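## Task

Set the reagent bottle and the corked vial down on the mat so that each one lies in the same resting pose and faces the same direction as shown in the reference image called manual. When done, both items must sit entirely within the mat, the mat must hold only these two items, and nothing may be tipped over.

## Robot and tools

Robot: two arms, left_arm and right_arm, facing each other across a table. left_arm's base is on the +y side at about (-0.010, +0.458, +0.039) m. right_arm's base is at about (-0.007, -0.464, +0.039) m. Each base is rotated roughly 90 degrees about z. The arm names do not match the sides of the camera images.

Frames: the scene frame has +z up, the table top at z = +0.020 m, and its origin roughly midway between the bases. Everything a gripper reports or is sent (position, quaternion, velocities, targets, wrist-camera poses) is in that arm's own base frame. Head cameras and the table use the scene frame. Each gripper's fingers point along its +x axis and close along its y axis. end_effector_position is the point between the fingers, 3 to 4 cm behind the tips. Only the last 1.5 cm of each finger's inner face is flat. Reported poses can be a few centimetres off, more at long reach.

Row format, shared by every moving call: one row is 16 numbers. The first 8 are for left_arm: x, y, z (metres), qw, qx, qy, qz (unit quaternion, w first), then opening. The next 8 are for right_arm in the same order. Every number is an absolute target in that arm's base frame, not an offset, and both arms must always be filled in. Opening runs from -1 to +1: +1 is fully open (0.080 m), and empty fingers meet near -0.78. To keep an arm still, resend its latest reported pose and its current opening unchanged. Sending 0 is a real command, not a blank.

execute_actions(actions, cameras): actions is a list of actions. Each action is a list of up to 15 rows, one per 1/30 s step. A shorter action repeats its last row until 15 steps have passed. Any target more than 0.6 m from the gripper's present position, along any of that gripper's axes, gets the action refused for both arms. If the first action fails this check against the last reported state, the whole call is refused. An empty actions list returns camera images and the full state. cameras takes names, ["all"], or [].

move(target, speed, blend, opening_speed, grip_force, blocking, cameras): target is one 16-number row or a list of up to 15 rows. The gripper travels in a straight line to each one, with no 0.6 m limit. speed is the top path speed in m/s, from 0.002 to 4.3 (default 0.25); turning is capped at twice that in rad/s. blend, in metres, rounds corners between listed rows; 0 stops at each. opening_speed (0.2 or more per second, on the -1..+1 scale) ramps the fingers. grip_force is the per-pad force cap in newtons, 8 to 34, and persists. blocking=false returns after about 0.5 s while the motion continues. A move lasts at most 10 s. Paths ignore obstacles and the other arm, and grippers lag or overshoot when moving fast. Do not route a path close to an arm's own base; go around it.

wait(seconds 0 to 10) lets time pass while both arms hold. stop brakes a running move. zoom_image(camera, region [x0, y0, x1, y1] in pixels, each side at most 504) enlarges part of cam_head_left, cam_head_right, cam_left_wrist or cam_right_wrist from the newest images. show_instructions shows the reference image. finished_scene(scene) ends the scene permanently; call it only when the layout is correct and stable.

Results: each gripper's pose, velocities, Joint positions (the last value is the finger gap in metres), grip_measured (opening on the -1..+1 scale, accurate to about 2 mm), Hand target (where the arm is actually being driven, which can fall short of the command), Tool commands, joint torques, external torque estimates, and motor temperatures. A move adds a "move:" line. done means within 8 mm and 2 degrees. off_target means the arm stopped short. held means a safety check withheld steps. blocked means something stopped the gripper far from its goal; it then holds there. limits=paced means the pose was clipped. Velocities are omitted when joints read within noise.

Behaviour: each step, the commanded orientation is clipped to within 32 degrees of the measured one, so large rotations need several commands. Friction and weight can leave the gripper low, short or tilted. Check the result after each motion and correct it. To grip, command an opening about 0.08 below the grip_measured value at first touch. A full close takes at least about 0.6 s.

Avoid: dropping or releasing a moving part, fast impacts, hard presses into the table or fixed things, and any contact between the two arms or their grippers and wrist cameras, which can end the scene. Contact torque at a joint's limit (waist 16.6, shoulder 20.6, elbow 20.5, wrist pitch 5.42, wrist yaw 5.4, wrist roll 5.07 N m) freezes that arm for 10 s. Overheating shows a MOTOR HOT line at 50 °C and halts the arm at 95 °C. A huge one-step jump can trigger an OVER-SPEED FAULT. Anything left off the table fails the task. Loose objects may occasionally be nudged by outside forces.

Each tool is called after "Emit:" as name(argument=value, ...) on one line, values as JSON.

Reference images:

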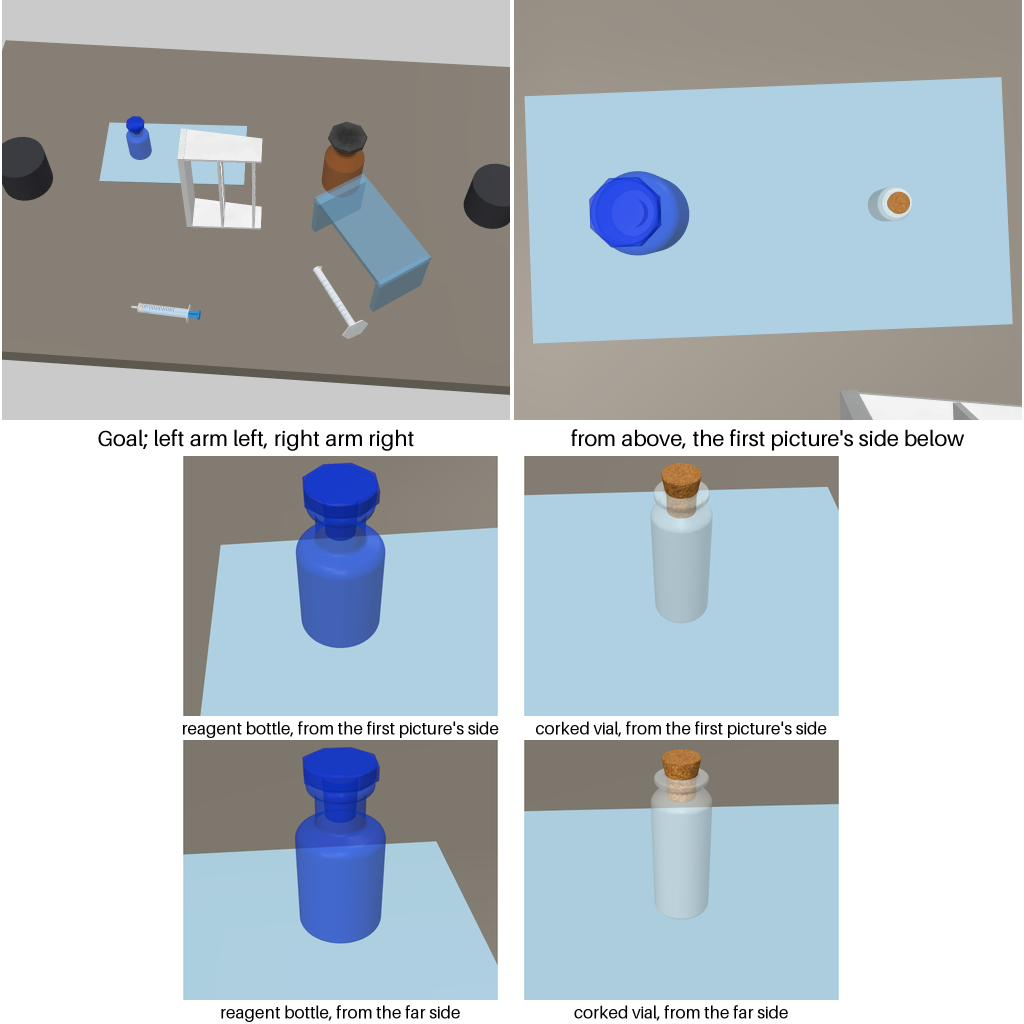

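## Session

Emit:
execute_actions(actions=[])

Scene clock: 0.00 s.
left_arm: end_effector_position=(+0.3336, +0.1929, +0.1241) grip_measured=+1.000 end_effector_quat_wxyz=(+0.887, -0.153, +0.402, -0.168) | right_arm: end_effector_position=(+0.2520, -0.0551, +0.3417) grip_measured=+1.000 end_effector_quat_wxyz=(+0.976, +0.197, +0.009, -0.091)
Joint positions: left_arm=[0.818 1.863 1.359 -0.892 0.834 0.764 0.08] | right_arm=[-0.27 0.629 0.773 -0.198 -0.094 0.39 0.08]
Joint velocities: within noise
Joint torques (N m): no reading
External joint torques (N m): no reading
Motor temperatures (°C): left_arm=[28 24 27 31 37 30] | right_arm=[25 28 27 30 29 28]
Heat: left arm: hottest wrist yaw 37 °C (+0.0 °C/min); right arm: hottest wrist pitch 30 °C (+0.0 °C/min).
Hand target: left_arm +0.3340, +0.1931, +0.1255; +0.888, -0.151, +0.401, -0.168 | right_arm +0.2513, -0.0549, +0.3440; +0.976, +0.197, +0.005, -0.091
Tool commands: left_gripper/opening=+1.0 right_gripper/opening=+1.0
camera_calibration:
cam_left_wrist: T_world_to_cam=[[-0.224155, -0.875577, 0.427925, 0.192539], [-0.928358, 0.058256, -0.367093, 0.374069], [0.296489, -0.479554, -0.825907, 0.173912], [0, 0, 0, 1]] pos_world=[0.338866, 0.230191, 0.198561]
cam_right_wrist: T_world_to_cam=[[-0.13039, -0.918211, -0.374016, 0.128616], [-0.28969, 0.396058, -0.871331, 0.424713], [0.948197, -0.00526419, -0.317638, -0.0511646], [0, 0, 0, 1]] pos_world=[0.188319, -0.050384, 0.401918]

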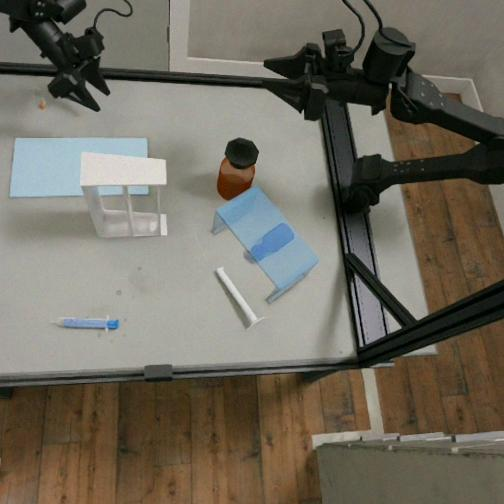

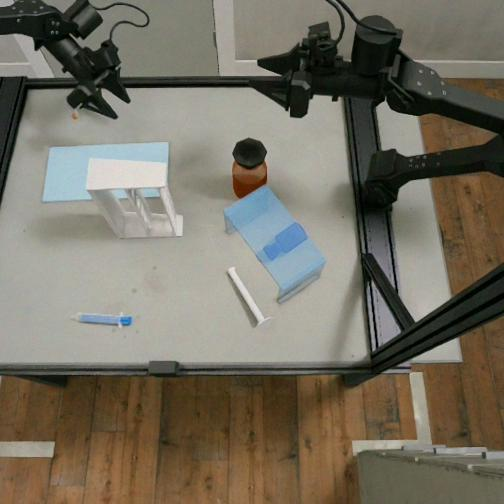

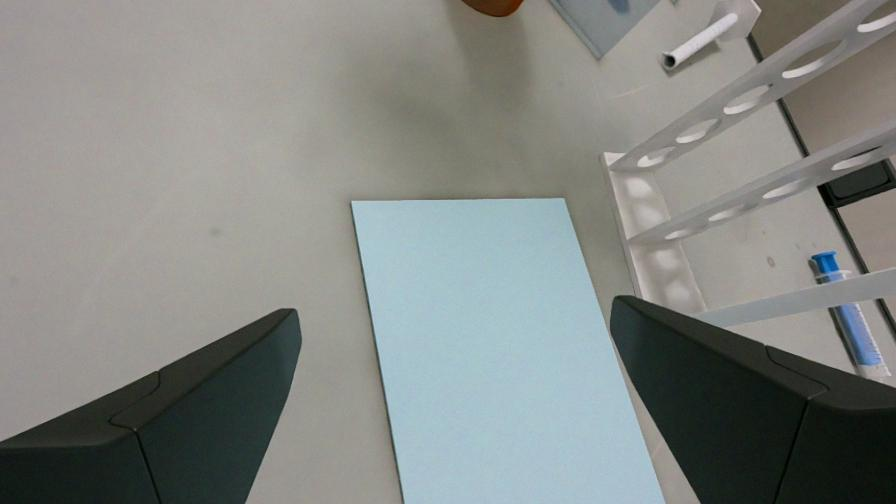

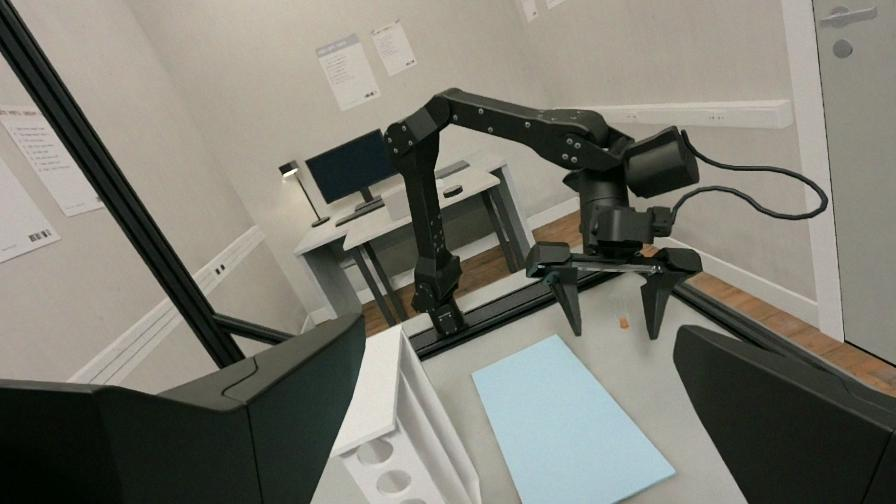

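Emit:
zoom_image(camera="cam_head_right", region=[200, 120, 350, 340])

Emit:
zoom_image(camera="cam_head_left", region=[190, 120, 340, 340])

Emit:
zoom_image(camera="cam_head_right", region=[20, 70, 200, 250])

Emit:
zoom_image(camera="cam_head_left", region=[0, 70, 180, 250])

Emit:
show_instructions()

Scaled by 2.291.

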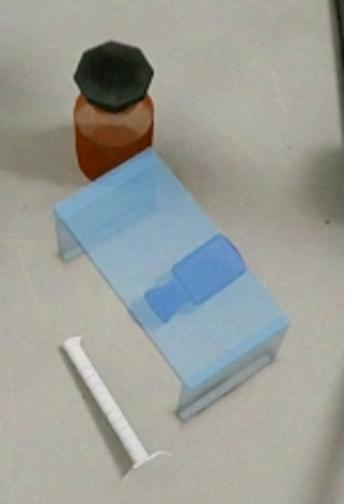

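Scaled by 2.291.

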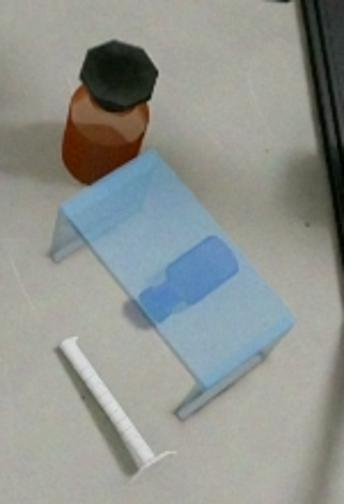

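Scaled by 2.800.

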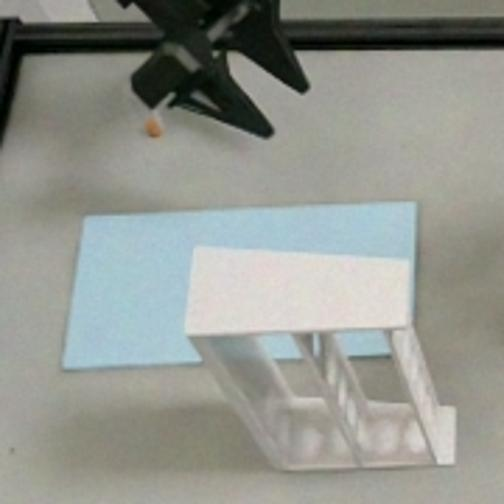

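Scaled by 2.800.

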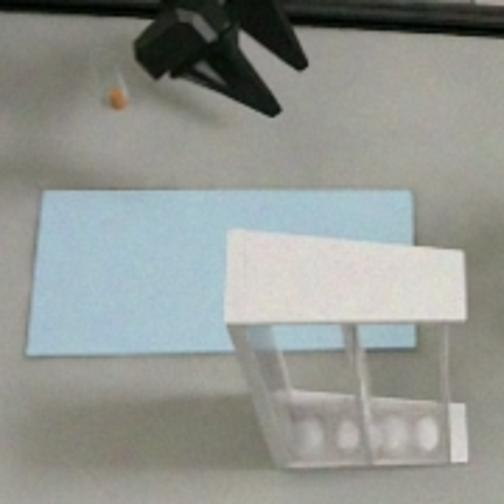

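Reference images for this scene: manual.

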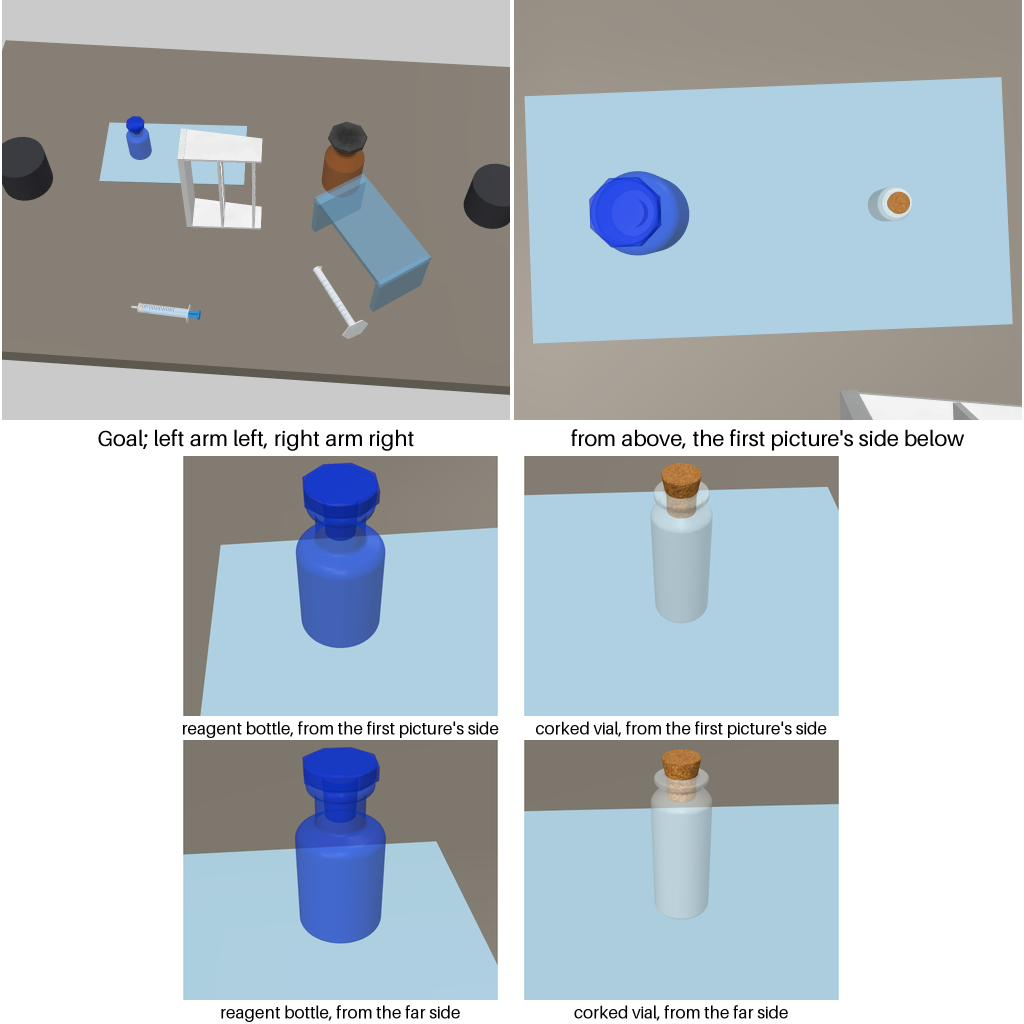

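Emit:
move(target=[0.19, 0.19, 0.17, 0.6998, -0.2614, 0.5872, 0.3116, 1, 0.18, 0.08, 0.24, 0.7399, -0.1664, 0.6209, 0.1982, 1], speed=0.3, cameras=["all"])

Scene clock: 6.60 s.
left_arm: end_effector_position=(+0.1888, +0.1887, +0.1631) grip_measured=+1.000 end_effector_quat_wxyz=(+0.693, -0.266, +0.595, +0.307) | right_arm: end_effector_position=(+0.1786, +0.0793, +0.2380) grip_measured=+1.000 end_effector_quat_wxyz=(+0.742, -0.161, +0.620, +0.197)
Joint positions: left_arm=[0.782 1.428 1.243 -1.236 -0.005 -0.055 0.08] | right_arm=[0.399 1.207 1.385 -1.57 -0.025 -0.113 0.08]
Joint torques (N m): left_arm=[-0.24 -5.74 6.51 0.48 -0.19 -0.08] | right_arm=[0.36 -1.79 5.27 0.45 0.1 -0.19]
External joint torques (N m): left_arm=[-0.23 -0.97 0.67 -0.1 -0.19 -0.08] | right_arm=[0.36 0.84 -0.02 -0.16 0.13 -0.19]
Heat: left arm: hottest wrist yaw 37 °C (+0.0 °C/min); right arm: hottest wrist pitch 31 °C (+9.1 °C/min).
Hand target: left_arm +0.1900, +0.1899, +0.1700; +0.700, -0.261, +0.587, +0.312 | right_arm +0.1801, +0.0800, +0.2397; +0.743, -0.166, +0.618, +0.198
Off the commanded pose: left_arm 0.007 m, 1 deg | right_arm 0.003 m, 1 deg.
joint sent to its limit (right arm) — joint 4 (wrist pitch), lower limit. The joint targets still meet the commanded pose.
move: done
camera_calibration:
cam_left_wrist: T_world_to_cam=[[0.722261, -0.689614, 0.0526348, -0.0128682], [-0.682793, -0.698854, 0.213065, 0.256016], [-0.110149, -0.189827, -0.975619, 0.293437], [0, 0, 0, 1]] pos_world=[0.216422, 0.225746, 0.232412]
cam_right_wrist: T_world_to_cam=[[0.510581, -0.858194, -0.0530177, 0.00798169], [-0.848285, -0.512837, 0.131951, 0.192859], [-0.140429, -0.0223977, -0.989837, 0.341952], [0, 0, 0, 1]] pos_world=[0.207544, 0.113414, 0.313452]

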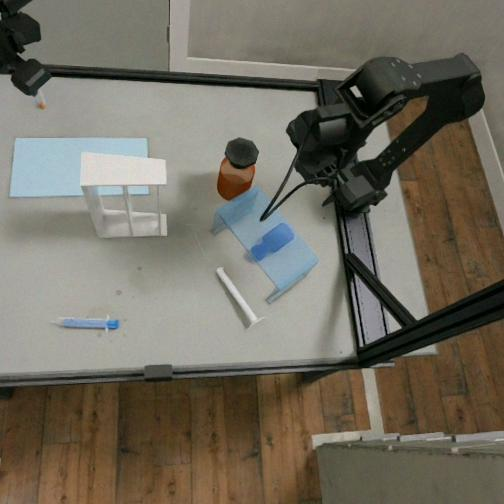

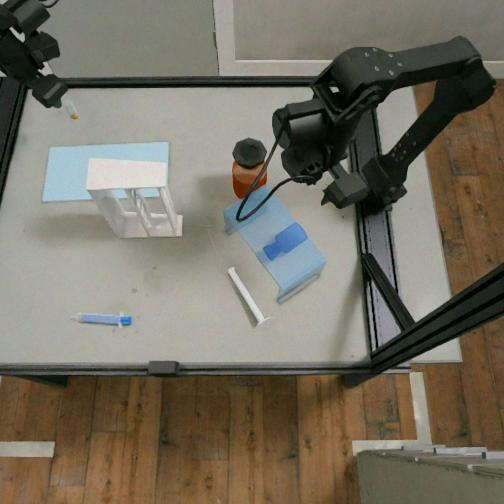

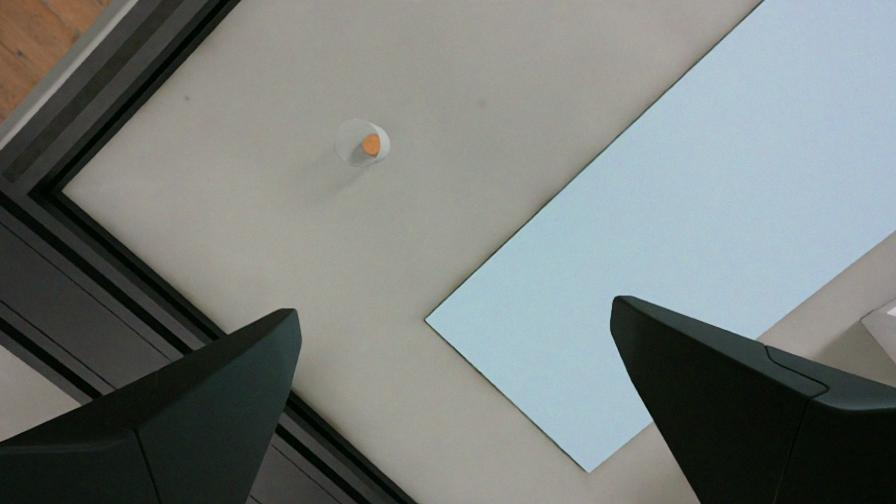

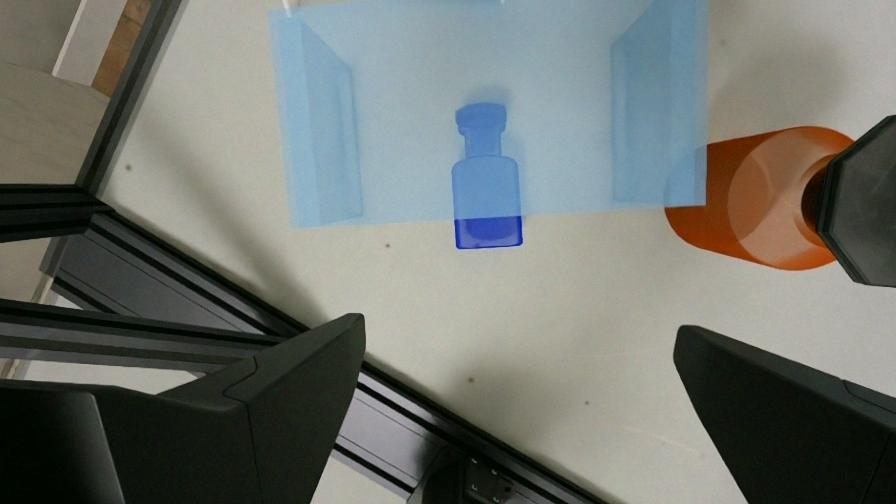

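Emit:
zoom_image(camera="cam_left_wrist", region=[300, 90, 440, 200])

Emit:
zoom_image(camera="cam_right_wrist", region=[260, 60, 760, 300])

Emit:
zoom_image(camera="cam_head_right", region=[20, 70, 120, 140])

Scaled by 3.600.

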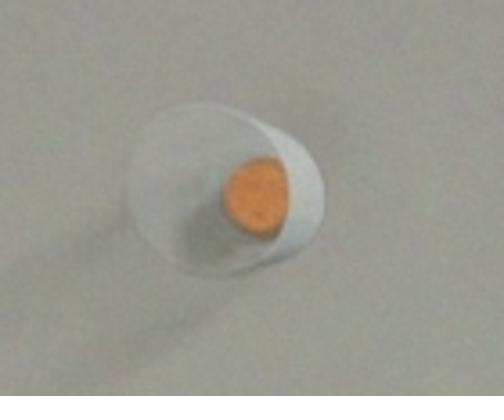

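Scaled by 1.008.

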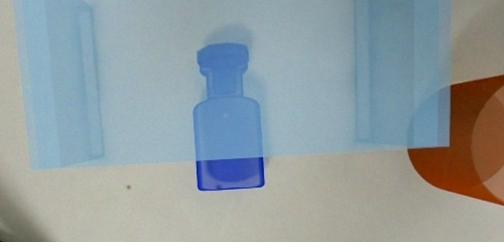

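Scaled by 5.040.

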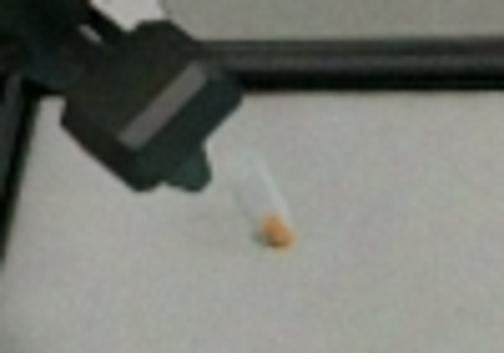

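Emit:
move(target=[[0.19, 0.19, 0.17, 0.6998, -0.2614, 0.5872, 0.3116, 1, 0.18, 0.05, 0.22, 0.6479, 0.3224, 0.5937, -0.3518, 1],[0.19, 0.19, 0.17, 0.6998, -0.2614, 0.5872, 0.3116, 1, 0.158, 0.065, 0.17, 0.183, 0.757, 0.239, -0.5805, 1]], speed=0.4, cameras=["cam_right_wrist","cam_head_right","cam_head_left"])

Scene clock: 16.13 s.
left_arm: end_effector_position=(+0.1888, +0.1887, +0.1631) grip_measured=+1.000 end_effector_quat_wxyz=(+0.693, -0.266, +0.595, +0.307) | right_arm: end_effector_position=(+0.1590, +0.0653, +0.1706) grip_measured=+1.000 end_effector_quat_wxyz=(+0.184, +0.755, +0.241, -0.581)
Joint positions: left_arm=[0.782 1.428 1.243 -1.236 -0.005 -0.055 0.08] | right_arm=[0.322 0.979 0.975 -1.319 -0.077 2.857 0.08]
Joint torques (N m): left_arm=[-0.23 -5.71 6.54 0.5 -0.18 -0.09] | right_arm=[0.24 -1.95 3.8 0.77 0.11 0.25]
External joint torques (N m): left_arm=[-0.22 -0.92 0.71 -0.08 -0.17 -0.09] | right_arm=[0.25 -0.44 -1.83 0.15 0.13 0.25]
Heat: left arm: hottest wrist yaw 37 °C (+0.0 °C/min); right arm: hottest wrist pitch 31 °C (+3.7 °C/min).
Hand target: left_arm +0.1900, +0.1899, +0.1700; +0.700, -0.261, +0.587, +0.312 | right_arm +0.1580, +0.0650, +0.1700; +0.183, +0.757, +0.239, -0.580
Off the commanded pose: left_arm 0.007 m, 1 deg | right_arm 0.001 m, 0 deg.
move: done
camera_calibration:
cam_right_wrist: T_world_to_cam=[[-0.576638, 0.81542, -0.0507773, 0.0655908], [0.670095, 0.507595, 0.541591, -0.199899], [0.467398, 0.278276, -0.839107, 0.130209], [0, 0, 0, 1]] pos_world=[0.110914, 0.0117497, 0.220853]
Images, in order (width x height): cam_head_left 504x504, cam_head_right 504x504, cam_right_wrist 896x504.

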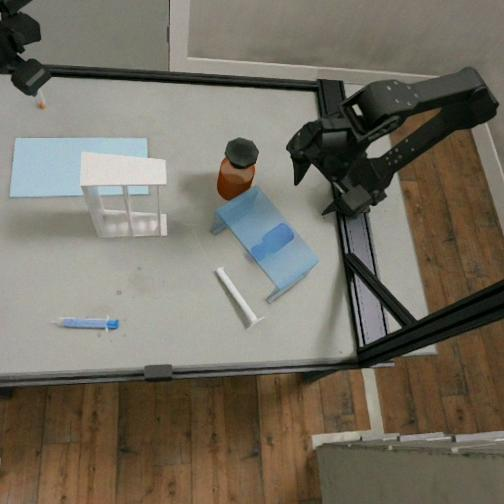

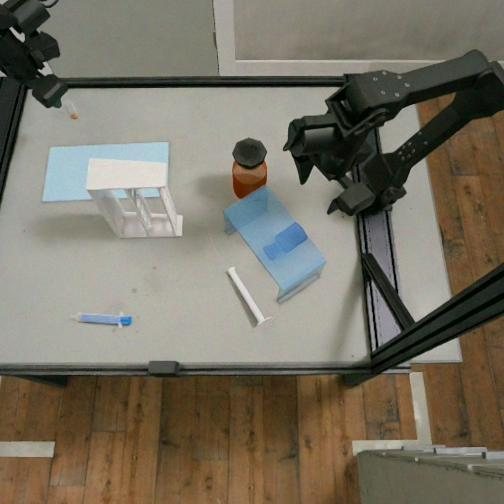

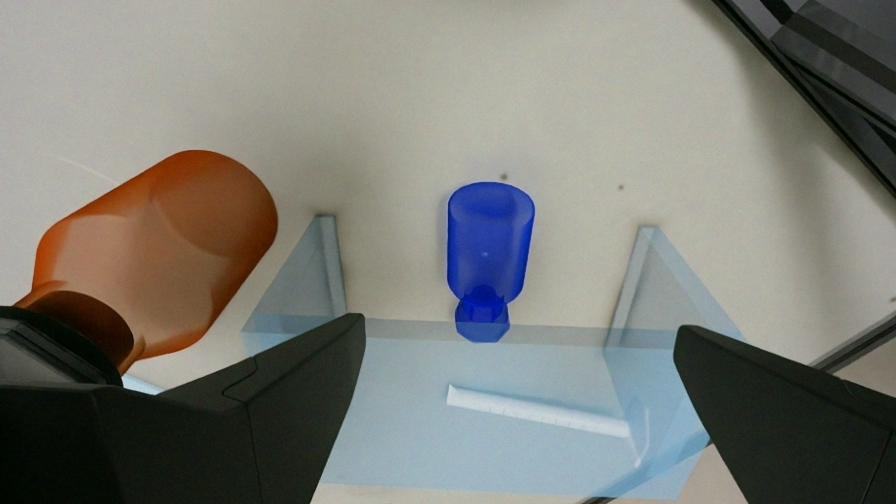

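Emit:
move(target=[[0.19, 0.19, 0.17, 0.6998, -0.2614, 0.5872, 0.3116, 1, 0.1753, 0.0744, 0.112, 0.183, 0.757, 0.239, -0.5805, 1],[0.19, 0.19, 0.17, 0.6998, -0.2614, 0.5872, 0.3116, 1, 0.1921, 0.0862, 0.037, 0.183, 0.757, 0.239, -0.5805, 1]], speed=[0.2,0.08], blend=[0.01,0], cameras=["cam_right_wrist","cam_head_right"])

Scene clock: 18.50 s.
left_arm: end_effector_position=(+0.1888, +0.1887, +0.1631) grip_measured=+1.000 end_effector_quat_wxyz=(+0.693, -0.266, +0.595, +0.307) | right_arm: end_effector_position=(+0.1897, +0.0841, +0.0514) grip_measured=+1.000 end_effector_quat_wxyz=(+0.182, +0.764, +0.236, -0.572)
Joint positions: left_arm=[0.782 1.428 1.243 -1.236 -0.005 -0.055 0.08] | right_arm=[0.378 1.138 0.566 -0.722 -0.055 2.921 0.08]
Joint torques (N m): left_arm=[-0.21 -5.78 6.48 0.5 -0.18 -0.07] | right_arm=[0.01 3.26 2.13 5.03 -0.2 -0.14]
External joint torques (N m): left_arm=[-0.19 -1.05 0.68 -0.08 -0.17 -0.08] | right_arm=[-0.01 5.74 -3.5 4.35 -0.17 -0.14]
Heat: left arm: hottest wrist yaw 37 °C (+0.0 °C/min); right arm: hottest wrist pitch 31 °C (+3.2 °C/min).
Hand target: left_arm +0.1900, +0.1899, +0.1700; +0.700, -0.261, +0.587, +0.312 | right_arm +0.1907, +0.0856, +0.0382; +0.183, +0.757, +0.239, -0.580
Off the commanded pose: left_arm 0.007 m, 1 deg | right_arm 0.015 m, 1 deg.
move: off_target (right_arm)
camera_calibration:
cam_right_wrist: T_world_to_cam=[[-0.566057, 0.82201, -0.0622866, 0.0598476], [0.661899, 0.498237, 0.560045, -0.164133], [0.491396, 0.27579, -0.826118, 0.00556959], [0, 0, 0, 1]] pos_world=[0.13978, 0.0310459, 0.100251]
Images, in order (width x height): cam_head_right 504x504, cam_right_wrist 896x504.

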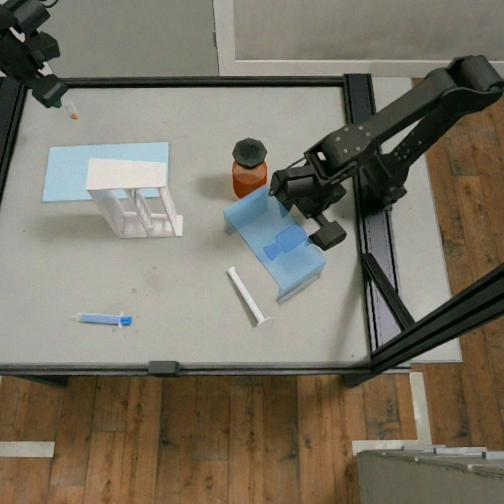

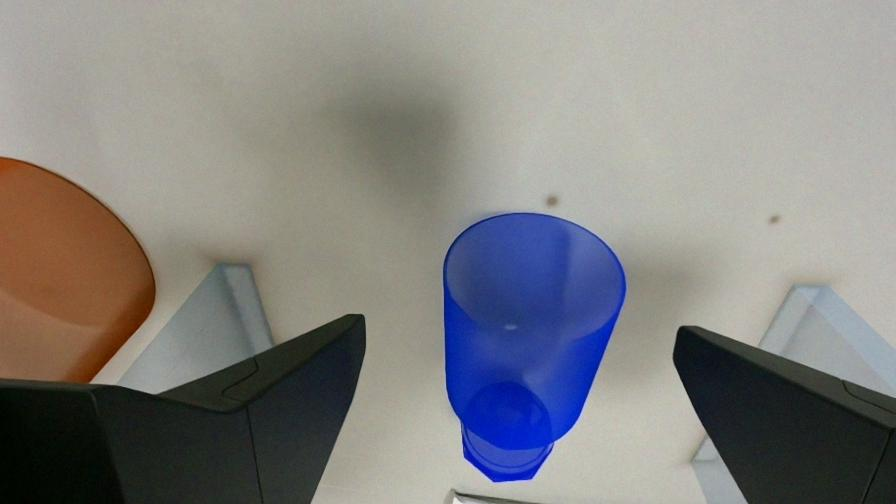

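Emit:
move(target=[[0.19, 0.19, 0.17, 0.6998, -0.2614, 0.5872, 0.3116, 1, 0.178, 0.077, 0.09, 0.183, 0.757, 0.239, -0.5805, 1],[0.19, 0.19, 0.17, 0.6998, -0.2614, 0.5872, 0.3116, 1, 0.152, 0.0592, 0.098, 0.153, 0.8185, 0.254, -0.492, 1],[0.19, 0.19, 0.17, 0.6998, -0.2614, 0.5872, 0.3116, 1, 0.179, 0.0775, 0.048, 0.153, 0.8185, 0.254, -0.492, 1]], speed=[0.1,0.1,0.06], cameras=["cam_right_wrist","cam_head_right","cam_head_left"])

Emit:
zoom_image(camera="cam_head_right", region=[210, 120, 410, 320])

Scene clock: 31.03 s.
left_arm: end_effector_position=(+0.1888, +0.1887, +0.1631) grip_measured=+1.000 end_effector_quat_wxyz=(+0.693, -0.266, +0.595, +0.307) | right_arm: end_effector_position=(+0.1801, +0.0780, +0.0507) grip_measured=+1.000 end_effector_quat_wxyz=(+0.154, +0.820, +0.257, -0.488)
Joint positions: left_arm=[0.782 1.428 1.243 -1.236 -0.005 -0.055 0.08] | right_arm=[0.298 0.879 0.383 -0.599 -0.144 2.867 0.08]
Joint torques (N m): left_arm=[-0.18 -5.77 6.49 0.49 -0.17 -0.08] | right_arm=[0.31 -0.59 3.97 1.22 0.15 0.24]
External joint torques (N m): left_arm=[-0.18 -0.96 0.62 -0.11 -0.16 -0.08] | right_arm=[0.31 0.65 -1.98 0.27 0.21 0.24]
Motor temperatures (°C): left_arm=[28 29 32 32 37 30] | right_arm=[25 28 29 36 29 28]
Heat: left arm: hottest wrist yaw 37 °C (+0.0 °C/min); right arm: hottest wrist pitch 36 °C (+11.6 °C/min).
Hand target: left_arm +0.1900, +0.1899, +0.1700; +0.700, -0.261, +0.587, +0.312 | right_arm +0.1789, +0.0775, +0.0480; +0.153, +0.818, +0.254, -0.492
Off the commanded pose: left_arm 0.007 m, 1 deg | right_arm 0.003 m, 1 deg.
move: done
camera_calibration:
cam_right_wrist: T_world_to_cam=[[-0.559254, 0.827267, -0.053526, 0.0572868], [0.549101, 0.418031, 0.723697, -0.136021], [0.621066, 0.375339, -0.688039, -0.0267338], [0, 0, 0, 1]] pos_world=[0.123331, 0.019504, 0.0831108]
Images, in order (width x height): cam_head_left 504x504, cam_head_right 504x504, cam_right_wrist 896x504.

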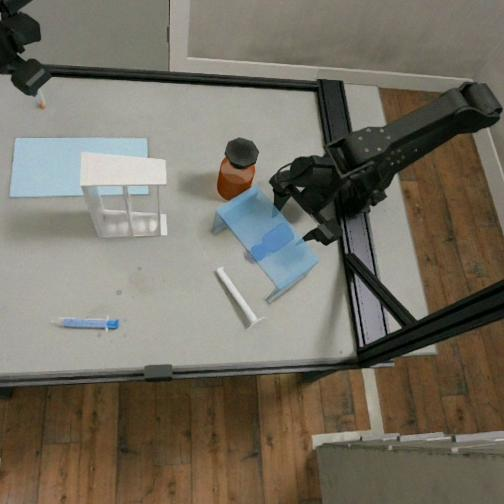

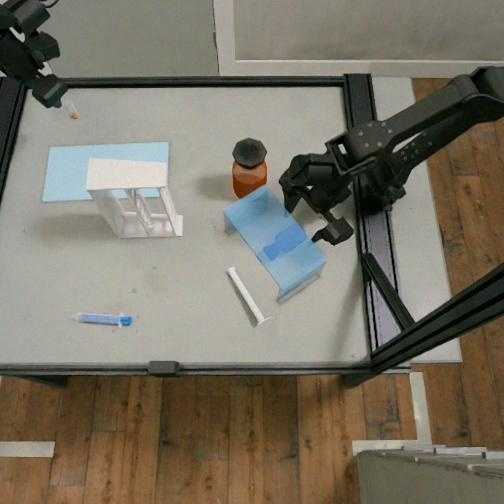

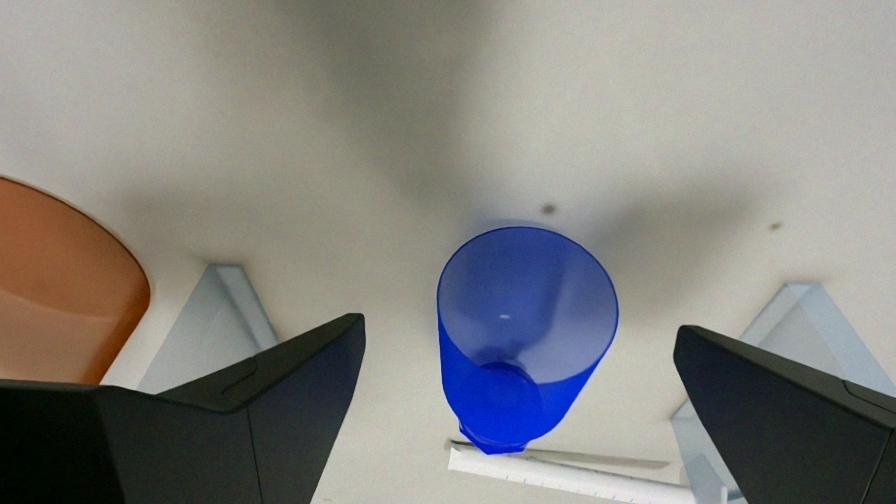

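Scaled by 2.520.

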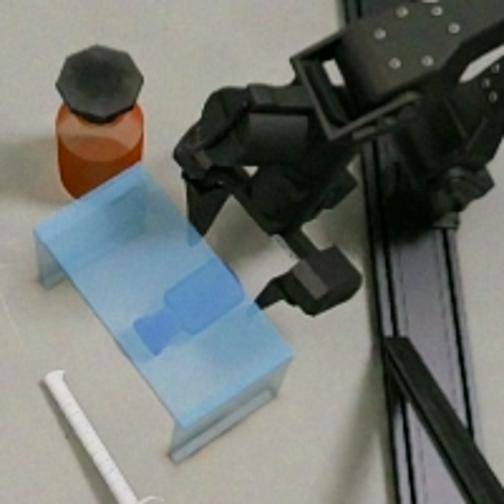

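Emit:
move(target=[0.19, 0.19, 0.17, 0.6998, -0.2614, 0.5872, 0.3116, 1, 0.188, 0.0832, 0.031, 0.153, 0.8185, 0.254, -0.492, 1], speed=0.06)

Scene clock: 32.13 s.
left_arm: end_effector_position=(+0.1888, +0.1887, +0.1631) grip_measured=+1.000 end_effector_quat_wxyz=(+0.693, -0.266, +0.595, +0.307) | right_arm: end_effector_position=(+0.1894, +0.0838, +0.0337) grip_measured=+1.000 end_effector_quat_wxyz=(+0.154, +0.820, +0.257, -0.488)
Joint positions: left_arm=[0.782 1.428 1.243 -1.236 -0.005 -0.055 0.08] | right_arm=[0.319 0.98 0.346 -0.457 -0.135 2.885 0.08]
Joint torques (N m): left_arm=[-0.18 -5.74 6.51 0.48 -0.18 -0.09] | right_arm=[0.39 -0.8 3.86 1.13 0.15 0.26]
External joint torques (N m): left_arm=[-0.16 -1.03 0.75 -0.07 -0.17 -0.09] | right_arm=[0.38 0.85 -1.92 0.17 0.22 0.27]
Heat: left arm: hottest wrist yaw 37 °C (+0.0 °C/min); right arm: hottest wrist pitch 35 °C (+9.3 °C/min).
Hand target: left_arm +0.1900, +0.1899, +0.1700; +0.700, -0.261, +0.587, +0.312 | right_arm +0.1880, +0.0832, +0.0311; +0.153, +0.819, +0.254, -0.492
Off the commanded pose: left_arm 0.007 m, 1 deg | right_arm 0.003 m, 1 deg.
move: done

Close gently.

Emit:
move(target=[0.19, 0.19, 0.17, 0.6998, -0.2614, 0.5872, 0.3116, 1, 0.188, 0.0832, 0.031, 0.153, 0.8185, 0.254, -0.492, -0.2], grip_force=22, opening_speed=0.8, cameras=["cam_right_wrist"])

Scene clock: 33.90 s.
left_arm: end_effector_position=(+0.1888, +0.1887, +0.1631) grip_measured=+1.000 end_effector_quat_wxyz=(+0.693, -0.266, +0.595, +0.307) | right_arm: end_effector_position=(+0.1894, +0.0838, +0.0337) grip_measured=+0.230 end_effector_quat_wxyz=(+0.154, +0.820, +0.257, -0.488)
Joint positions: left_arm=[0.782 1.428 1.243 -1.236 -0.005 -0.055 0.08] | right_arm=[0.319 0.981 0.346 -0.457 -0.135 2.885 0.045]
Joint torques (N m): left_arm=[-0.18 -5.73 6.56 0.49 -0.18 -0.09] | right_arm=[0.22 -0.8 4.05 1.17 0.15 0.23]
External joint torques (N m): left_arm=[-0.16 -0.9 0.69 -0.09 -0.17 -0.09] | right_arm=[0.22 0.87 -1.77 0.19 0.22 0.23]
Heat: left arm: hottest wrist yaw 37 °C (+0.0 °C/min); right arm: hottest wrist pitch 35 °C (+8.8 °C/min).
Hand target: left_arm +0.1900, +0.1899, +0.1700; +0.700, -0.261, +0.587, +0.312 | right_arm +0.1880, +0.0832, +0.0311; +0.153, +0.819, +0.254, -0.492
Off the commanded pose: left_arm 0.007 m, 1 deg | right_arm 0.003 m, 1 deg.
grip_force (N): 22, 22
move: done
camera_calibration:
cam_right_wrist: T_world_to_cam=[[-0.559351, 0.827183, -0.053805, 0.0568134], [0.548675, 0.418113, 0.723974, -0.131214], [0.621355, 0.375434, -0.687726, -0.0464447], [0, 0, 0, 1]] pos_world=[0.132631, 0.025304, 0.0661108]
Images, in order (width x height): cam_right_wrist 896x504.

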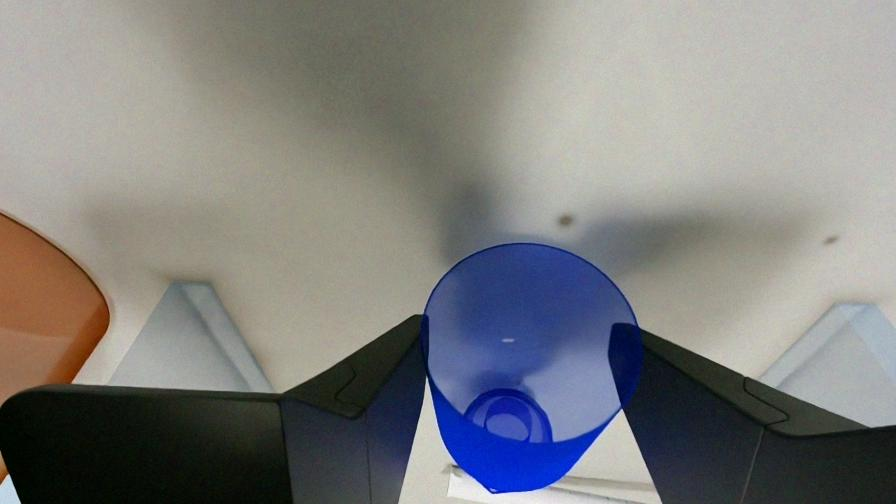

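Emit:
move(target=[[0.19, 0.19, 0.17, 0.6998, -0.2614, 0.5872, 0.3116, 1, 0.182, 0.0746, 0.033, 0.2361, 0.762, 0.3922, -0.4579, -0.2],[0.19, 0.19, 0.17, 0.6998, -0.2614, 0.5872, 0.3116, 1, 0.188, 0.049, 0.034, 0.3297, 0.659, 0.5479, -0.396, -0.2]], speed=0.1, blend=[0.01,0], cameras=["cam_right_wrist","cam_head_right"])

Emit:
zoom_image(camera="cam_head_right", region=[210, 120, 410, 320])

Scene clock: 39.20 s.
left_arm: end_effector_position=(+0.1888, +0.1887, +0.1631) grip_measured=+1.000 end_effector_quat_wxyz=(+0.693, -0.266, +0.595, +0.307) | right_arm: end_effector_position=(+0.1638, +0.0400, +0.0276) grip_measured=+0.230 end_effector_quat_wxyz=(+0.297, +0.658, +0.534, -0.441)
Joint positions: left_arm=[0.782 1.428 1.243 -1.236 -0.005 -0.055 0.08] | right_arm=[-0.165 1.277 0.514 -0.843 -0.457 1.674 0.045]
Joint torques (N m): left_arm=[-0.19 -5.7 6.52 0.51 -0.18 -0.08] | right_arm=[4.47 1.01 8.54 4.36 -1.29 -0.98]
External joint torques (N m): left_arm=[-0.21 -0.93 0.7 -0.07 -0.16 -0.08] | right_arm=[4.46 3.59 3.9 4.18 -1.06 -0.99]
Heat: left arm: hottest wrist yaw 37 °C (+0.0 °C/min); right arm: hottest wrist pitch 36 °C (+9.2 °C/min).
Hand target: left_arm +0.1900, +0.1899, +0.1700; +0.700, -0.261, +0.587, +0.312 | right_arm +0.1860, +0.0483, +0.0359; +0.330, +0.659, +0.548, -0.396
Off the commanded pose: left_arm 0.007 m, 1 deg | right_arm 0.027 m, 7 deg.
grip_force (N): 22, 22
move: off_target (right_arm)
camera_calibration:
cam_right_wrist: T_world_to_cam=[[-0.963682, 0.265649, 0.0273522, 0.164956], [0.210064, 0.690802, 0.691857, -0.0491136], [0.164896, 0.672476, -0.721516, 0.0455225], [0, 0, 0, 1]] pos_world=[0.161775, -0.0405053, 0.0623129]
Images, in order (width x height): cam_head_right 504x504, cam_right_wrist 896x504.

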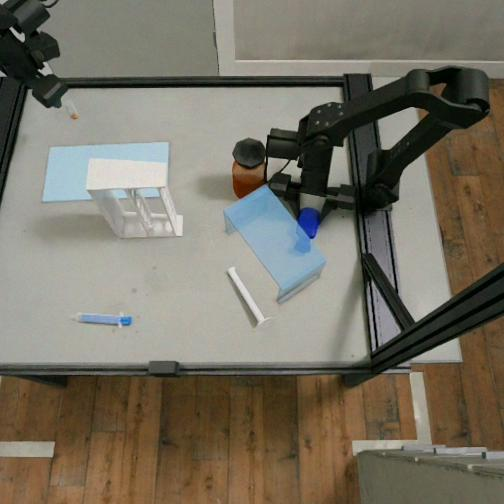

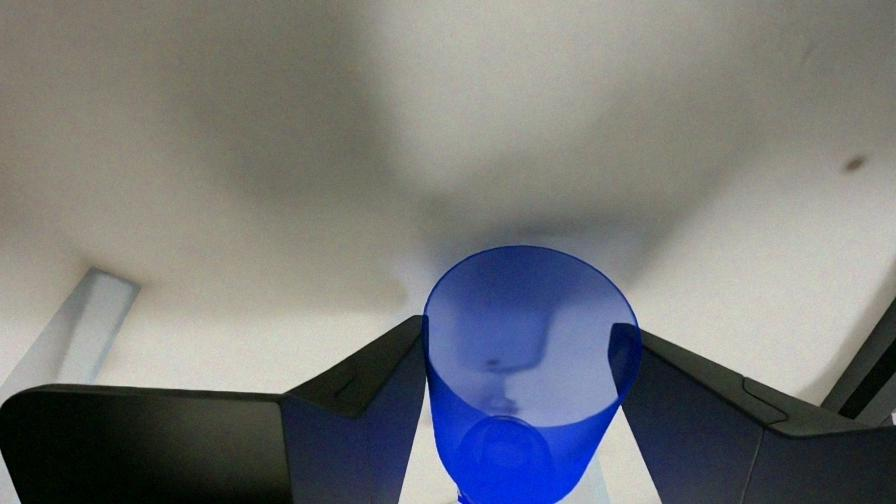

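Scaled by 2.520.

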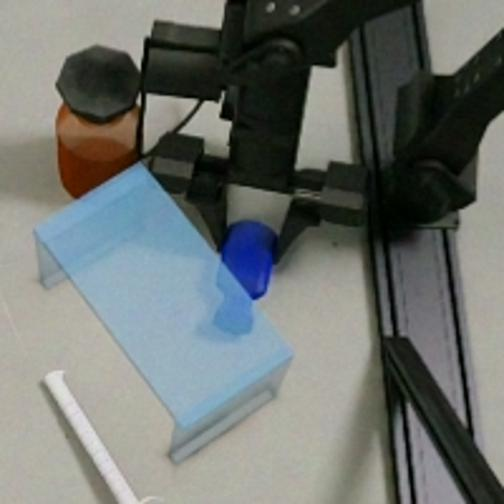

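Emit:
move(target=[[0.19, 0.19, 0.17, 0.6998, -0.2614, 0.5872, 0.3116, 1, 0.150, 0.031, 0.034, 0.297, 0.658, 0.534, -0.441, -0.2],[0.19, 0.19, 0.17, 0.6998, -0.2614, 0.5872, 0.3116, 1, 0.126, 0.010, 0.036, 0.297, 0.658, 0.534, -0.441, -0.2]], speed=0.1, blend=[0.01,0], cameras=["cam_right_wrist","cam_head_right"])

Emit:
zoom_image(camera="cam_head_right", region=[210, 120, 410, 320])

Scene clock: 40.60 s.
left_arm: end_effector_position=(+0.1888, +0.1887, +0.1631) grip_measured=+1.000 end_effector_quat_wxyz=(+0.693, -0.266, +0.595, +0.307) | right_arm: end_effector_position=(+0.1537, +0.0323, +0.0332) grip_measured=+0.230 end_effector_quat_wxyz=(+0.299, +0.657, +0.536, -0.439)
Joint positions: left_arm=[0.782 1.428 1.243 -1.236 -0.005 -0.055 0.08] | right_arm=[-0.227 1.233 0.511 -0.915 -0.455 1.597 0.045]
Joint torques (N m): left_arm=[-0.22 -5.73 6.52 0.5 -0.18 -0.08] | right_arm=[0.25 -1.85 3.76 0.3 -0.33 0.09]
External joint torques (N m): left_arm=[-0.22 -0.97 0.69 -0.09 -0.17 -0.08] | right_arm=[0.26 0.51 -1.09 0.11 -0.1 0.09]
Heat: left arm: hottest wrist yaw 37 °C (+0.0 °C/min); right arm: hottest wrist pitch 37 °C (+10.3 °C/min).
Hand target: left_arm +0.1900, +0.1899, +0.1700; +0.700, -0.261, +0.587, +0.312 | right_arm +0.1543, +0.0331, +0.0334; +0.298, +0.657, +0.537, -0.437
Off the commanded pose: left_arm 0.007 m, 1 deg | right_arm 0.036 m, 0 deg.
grip_force (N): 22, 22
move: held (right_arm; a check stopped the path); path passed 0 of 2 targets; limits=held
pose unreachable (right arm): on one or more control steps of this call, first in action 0 (counted from 0), this arm could not follow its commanded pose, so it was not sent that pose on those steps. It may still have moved: this result reports where it is.
cause: moving toward the commanded pose would bring two parts of the arm too close to each other (joints 3 (elbow) to 6 (wrist roll) lie between them).
camera_calibration:
cam_right_wrist: T_world_to_cam=[[-0.965583, 0.25885, 0.0254022, 0.157632], [0.203598, 0.691456, 0.693135, -0.0445058], [0.161854, 0.674452, -0.72036, 0.056736], [0, 0, 0, 1]] pos_world=[0.152085, -0.0482951, 0.0677147]
Images, in order (width x height): cam_head_right 504x504, cam_right_wrist 896x504.

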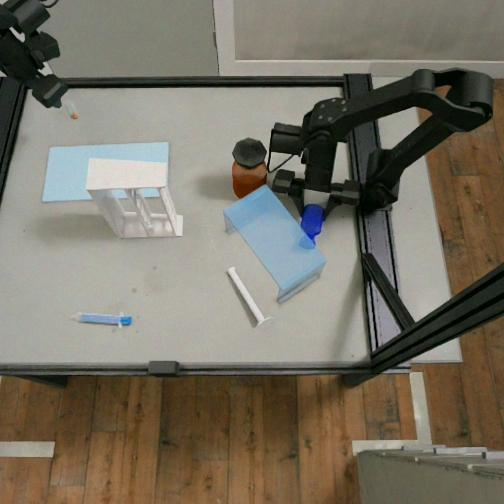

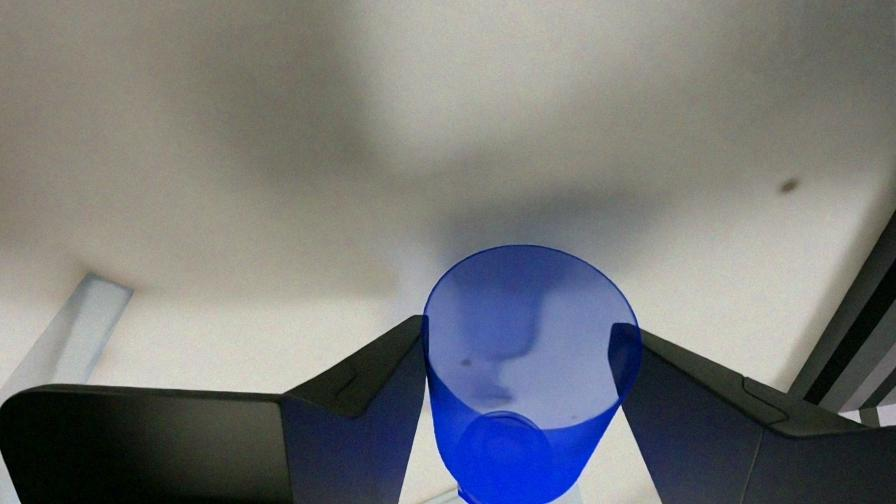

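Scaled by 2.520.

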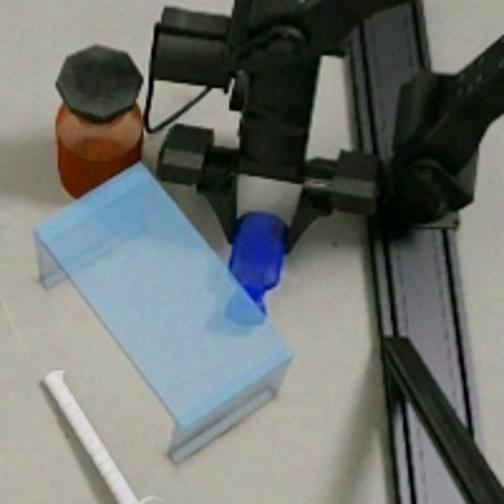

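Emit:
move(target=[0.19, 0.19, 0.17, 0.6998, -0.2614, 0.5872, 0.3116, 1, 0.155, 0.000, 0.038, 0.4209, 0.4948, 0.6998, -0.2973, -0.2], speed=0.1, cameras=["cam_right_wrist","cam_head_right"])

Emit:
zoom_image(camera="cam_head_right", region=[210, 120, 410, 320])

Scene clock: 44.27 s.
left_arm: end_effector_position=(+0.1888, +0.1887, +0.1631) grip_measured=+1.000 end_effector_quat_wxyz=(+0.693, -0.266, +0.595, +0.307) | right_arm: end_effector_position=(+0.1532, +0.0014, +0.0372) grip_measured=+0.230 end_effector_quat_wxyz=(+0.420, +0.495, +0.699, -0.298)
Joint positions: left_arm=[0.782 1.428 1.243 -1.236 -0.005 -0.055 0.08] | right_arm=[-0.353 1.477 0.685 -1.106 -0.369 0.819 0.045]
Joint torques (N m): left_arm=[-0.22 -5.74 6.57 0.49 -0.19 -0.08] | right_arm=[-0.34 -2.31 4.12 -0.64 -0.13 -0.19]
External joint torques (N m): left_arm=[-0.23 -0.93 0.69 -0.1 -0.18 -0.08] | right_arm=[-0.36 1.24 -0.14 -0.42 0.05 -0.19]
Heat: left arm: hottest wrist yaw 37 °C (+0.0 °C/min); right arm: hottest wrist pitch 36 °C (+8.1 °C/min).
Hand target: left_arm +0.1900, +0.1899, +0.1700; +0.700, -0.261, +0.587, +0.312 | right_arm +0.1550, +0.0000, +0.0380; +0.421, +0.495, +0.700, -0.297
Off the commanded pose: left_arm 0.007 m, 1 deg | right_arm 0.002 m, 0 deg.
grip_force (N): 22, 22
move: done
camera_calibration:
cam_right_wrist: T_world_to_cam=[[-0.946548, -0.318517, -0.0509241, 0.165781], [-0.256433, 0.647286, 0.717818, 0.0438153], [-0.195675, 0.692508, -0.694366, 0.134402], [0, 0, 0, 1]] pos_world=[0.194455, -0.0686318, 0.0703153]
Images, in order (width x height): cam_head_right 504x504, cam_right_wrist 896x504.

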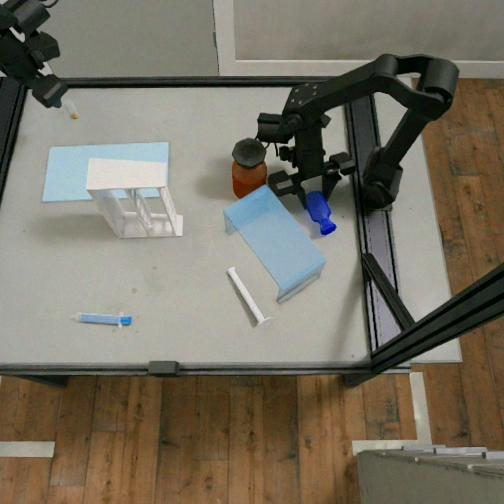

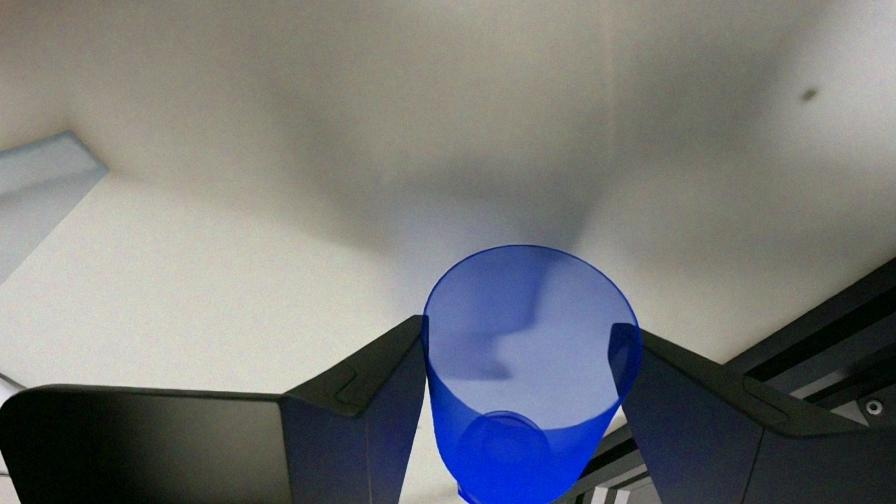

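Scaled by 2.520.

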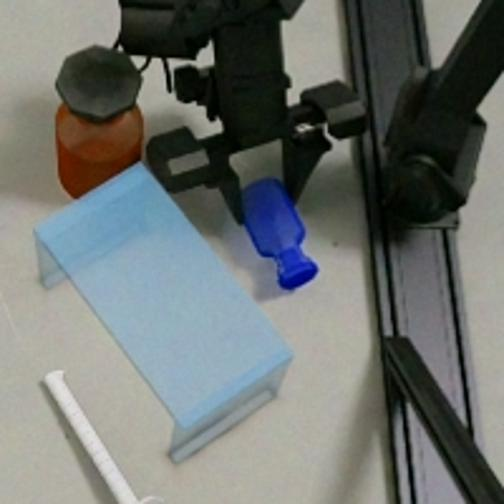

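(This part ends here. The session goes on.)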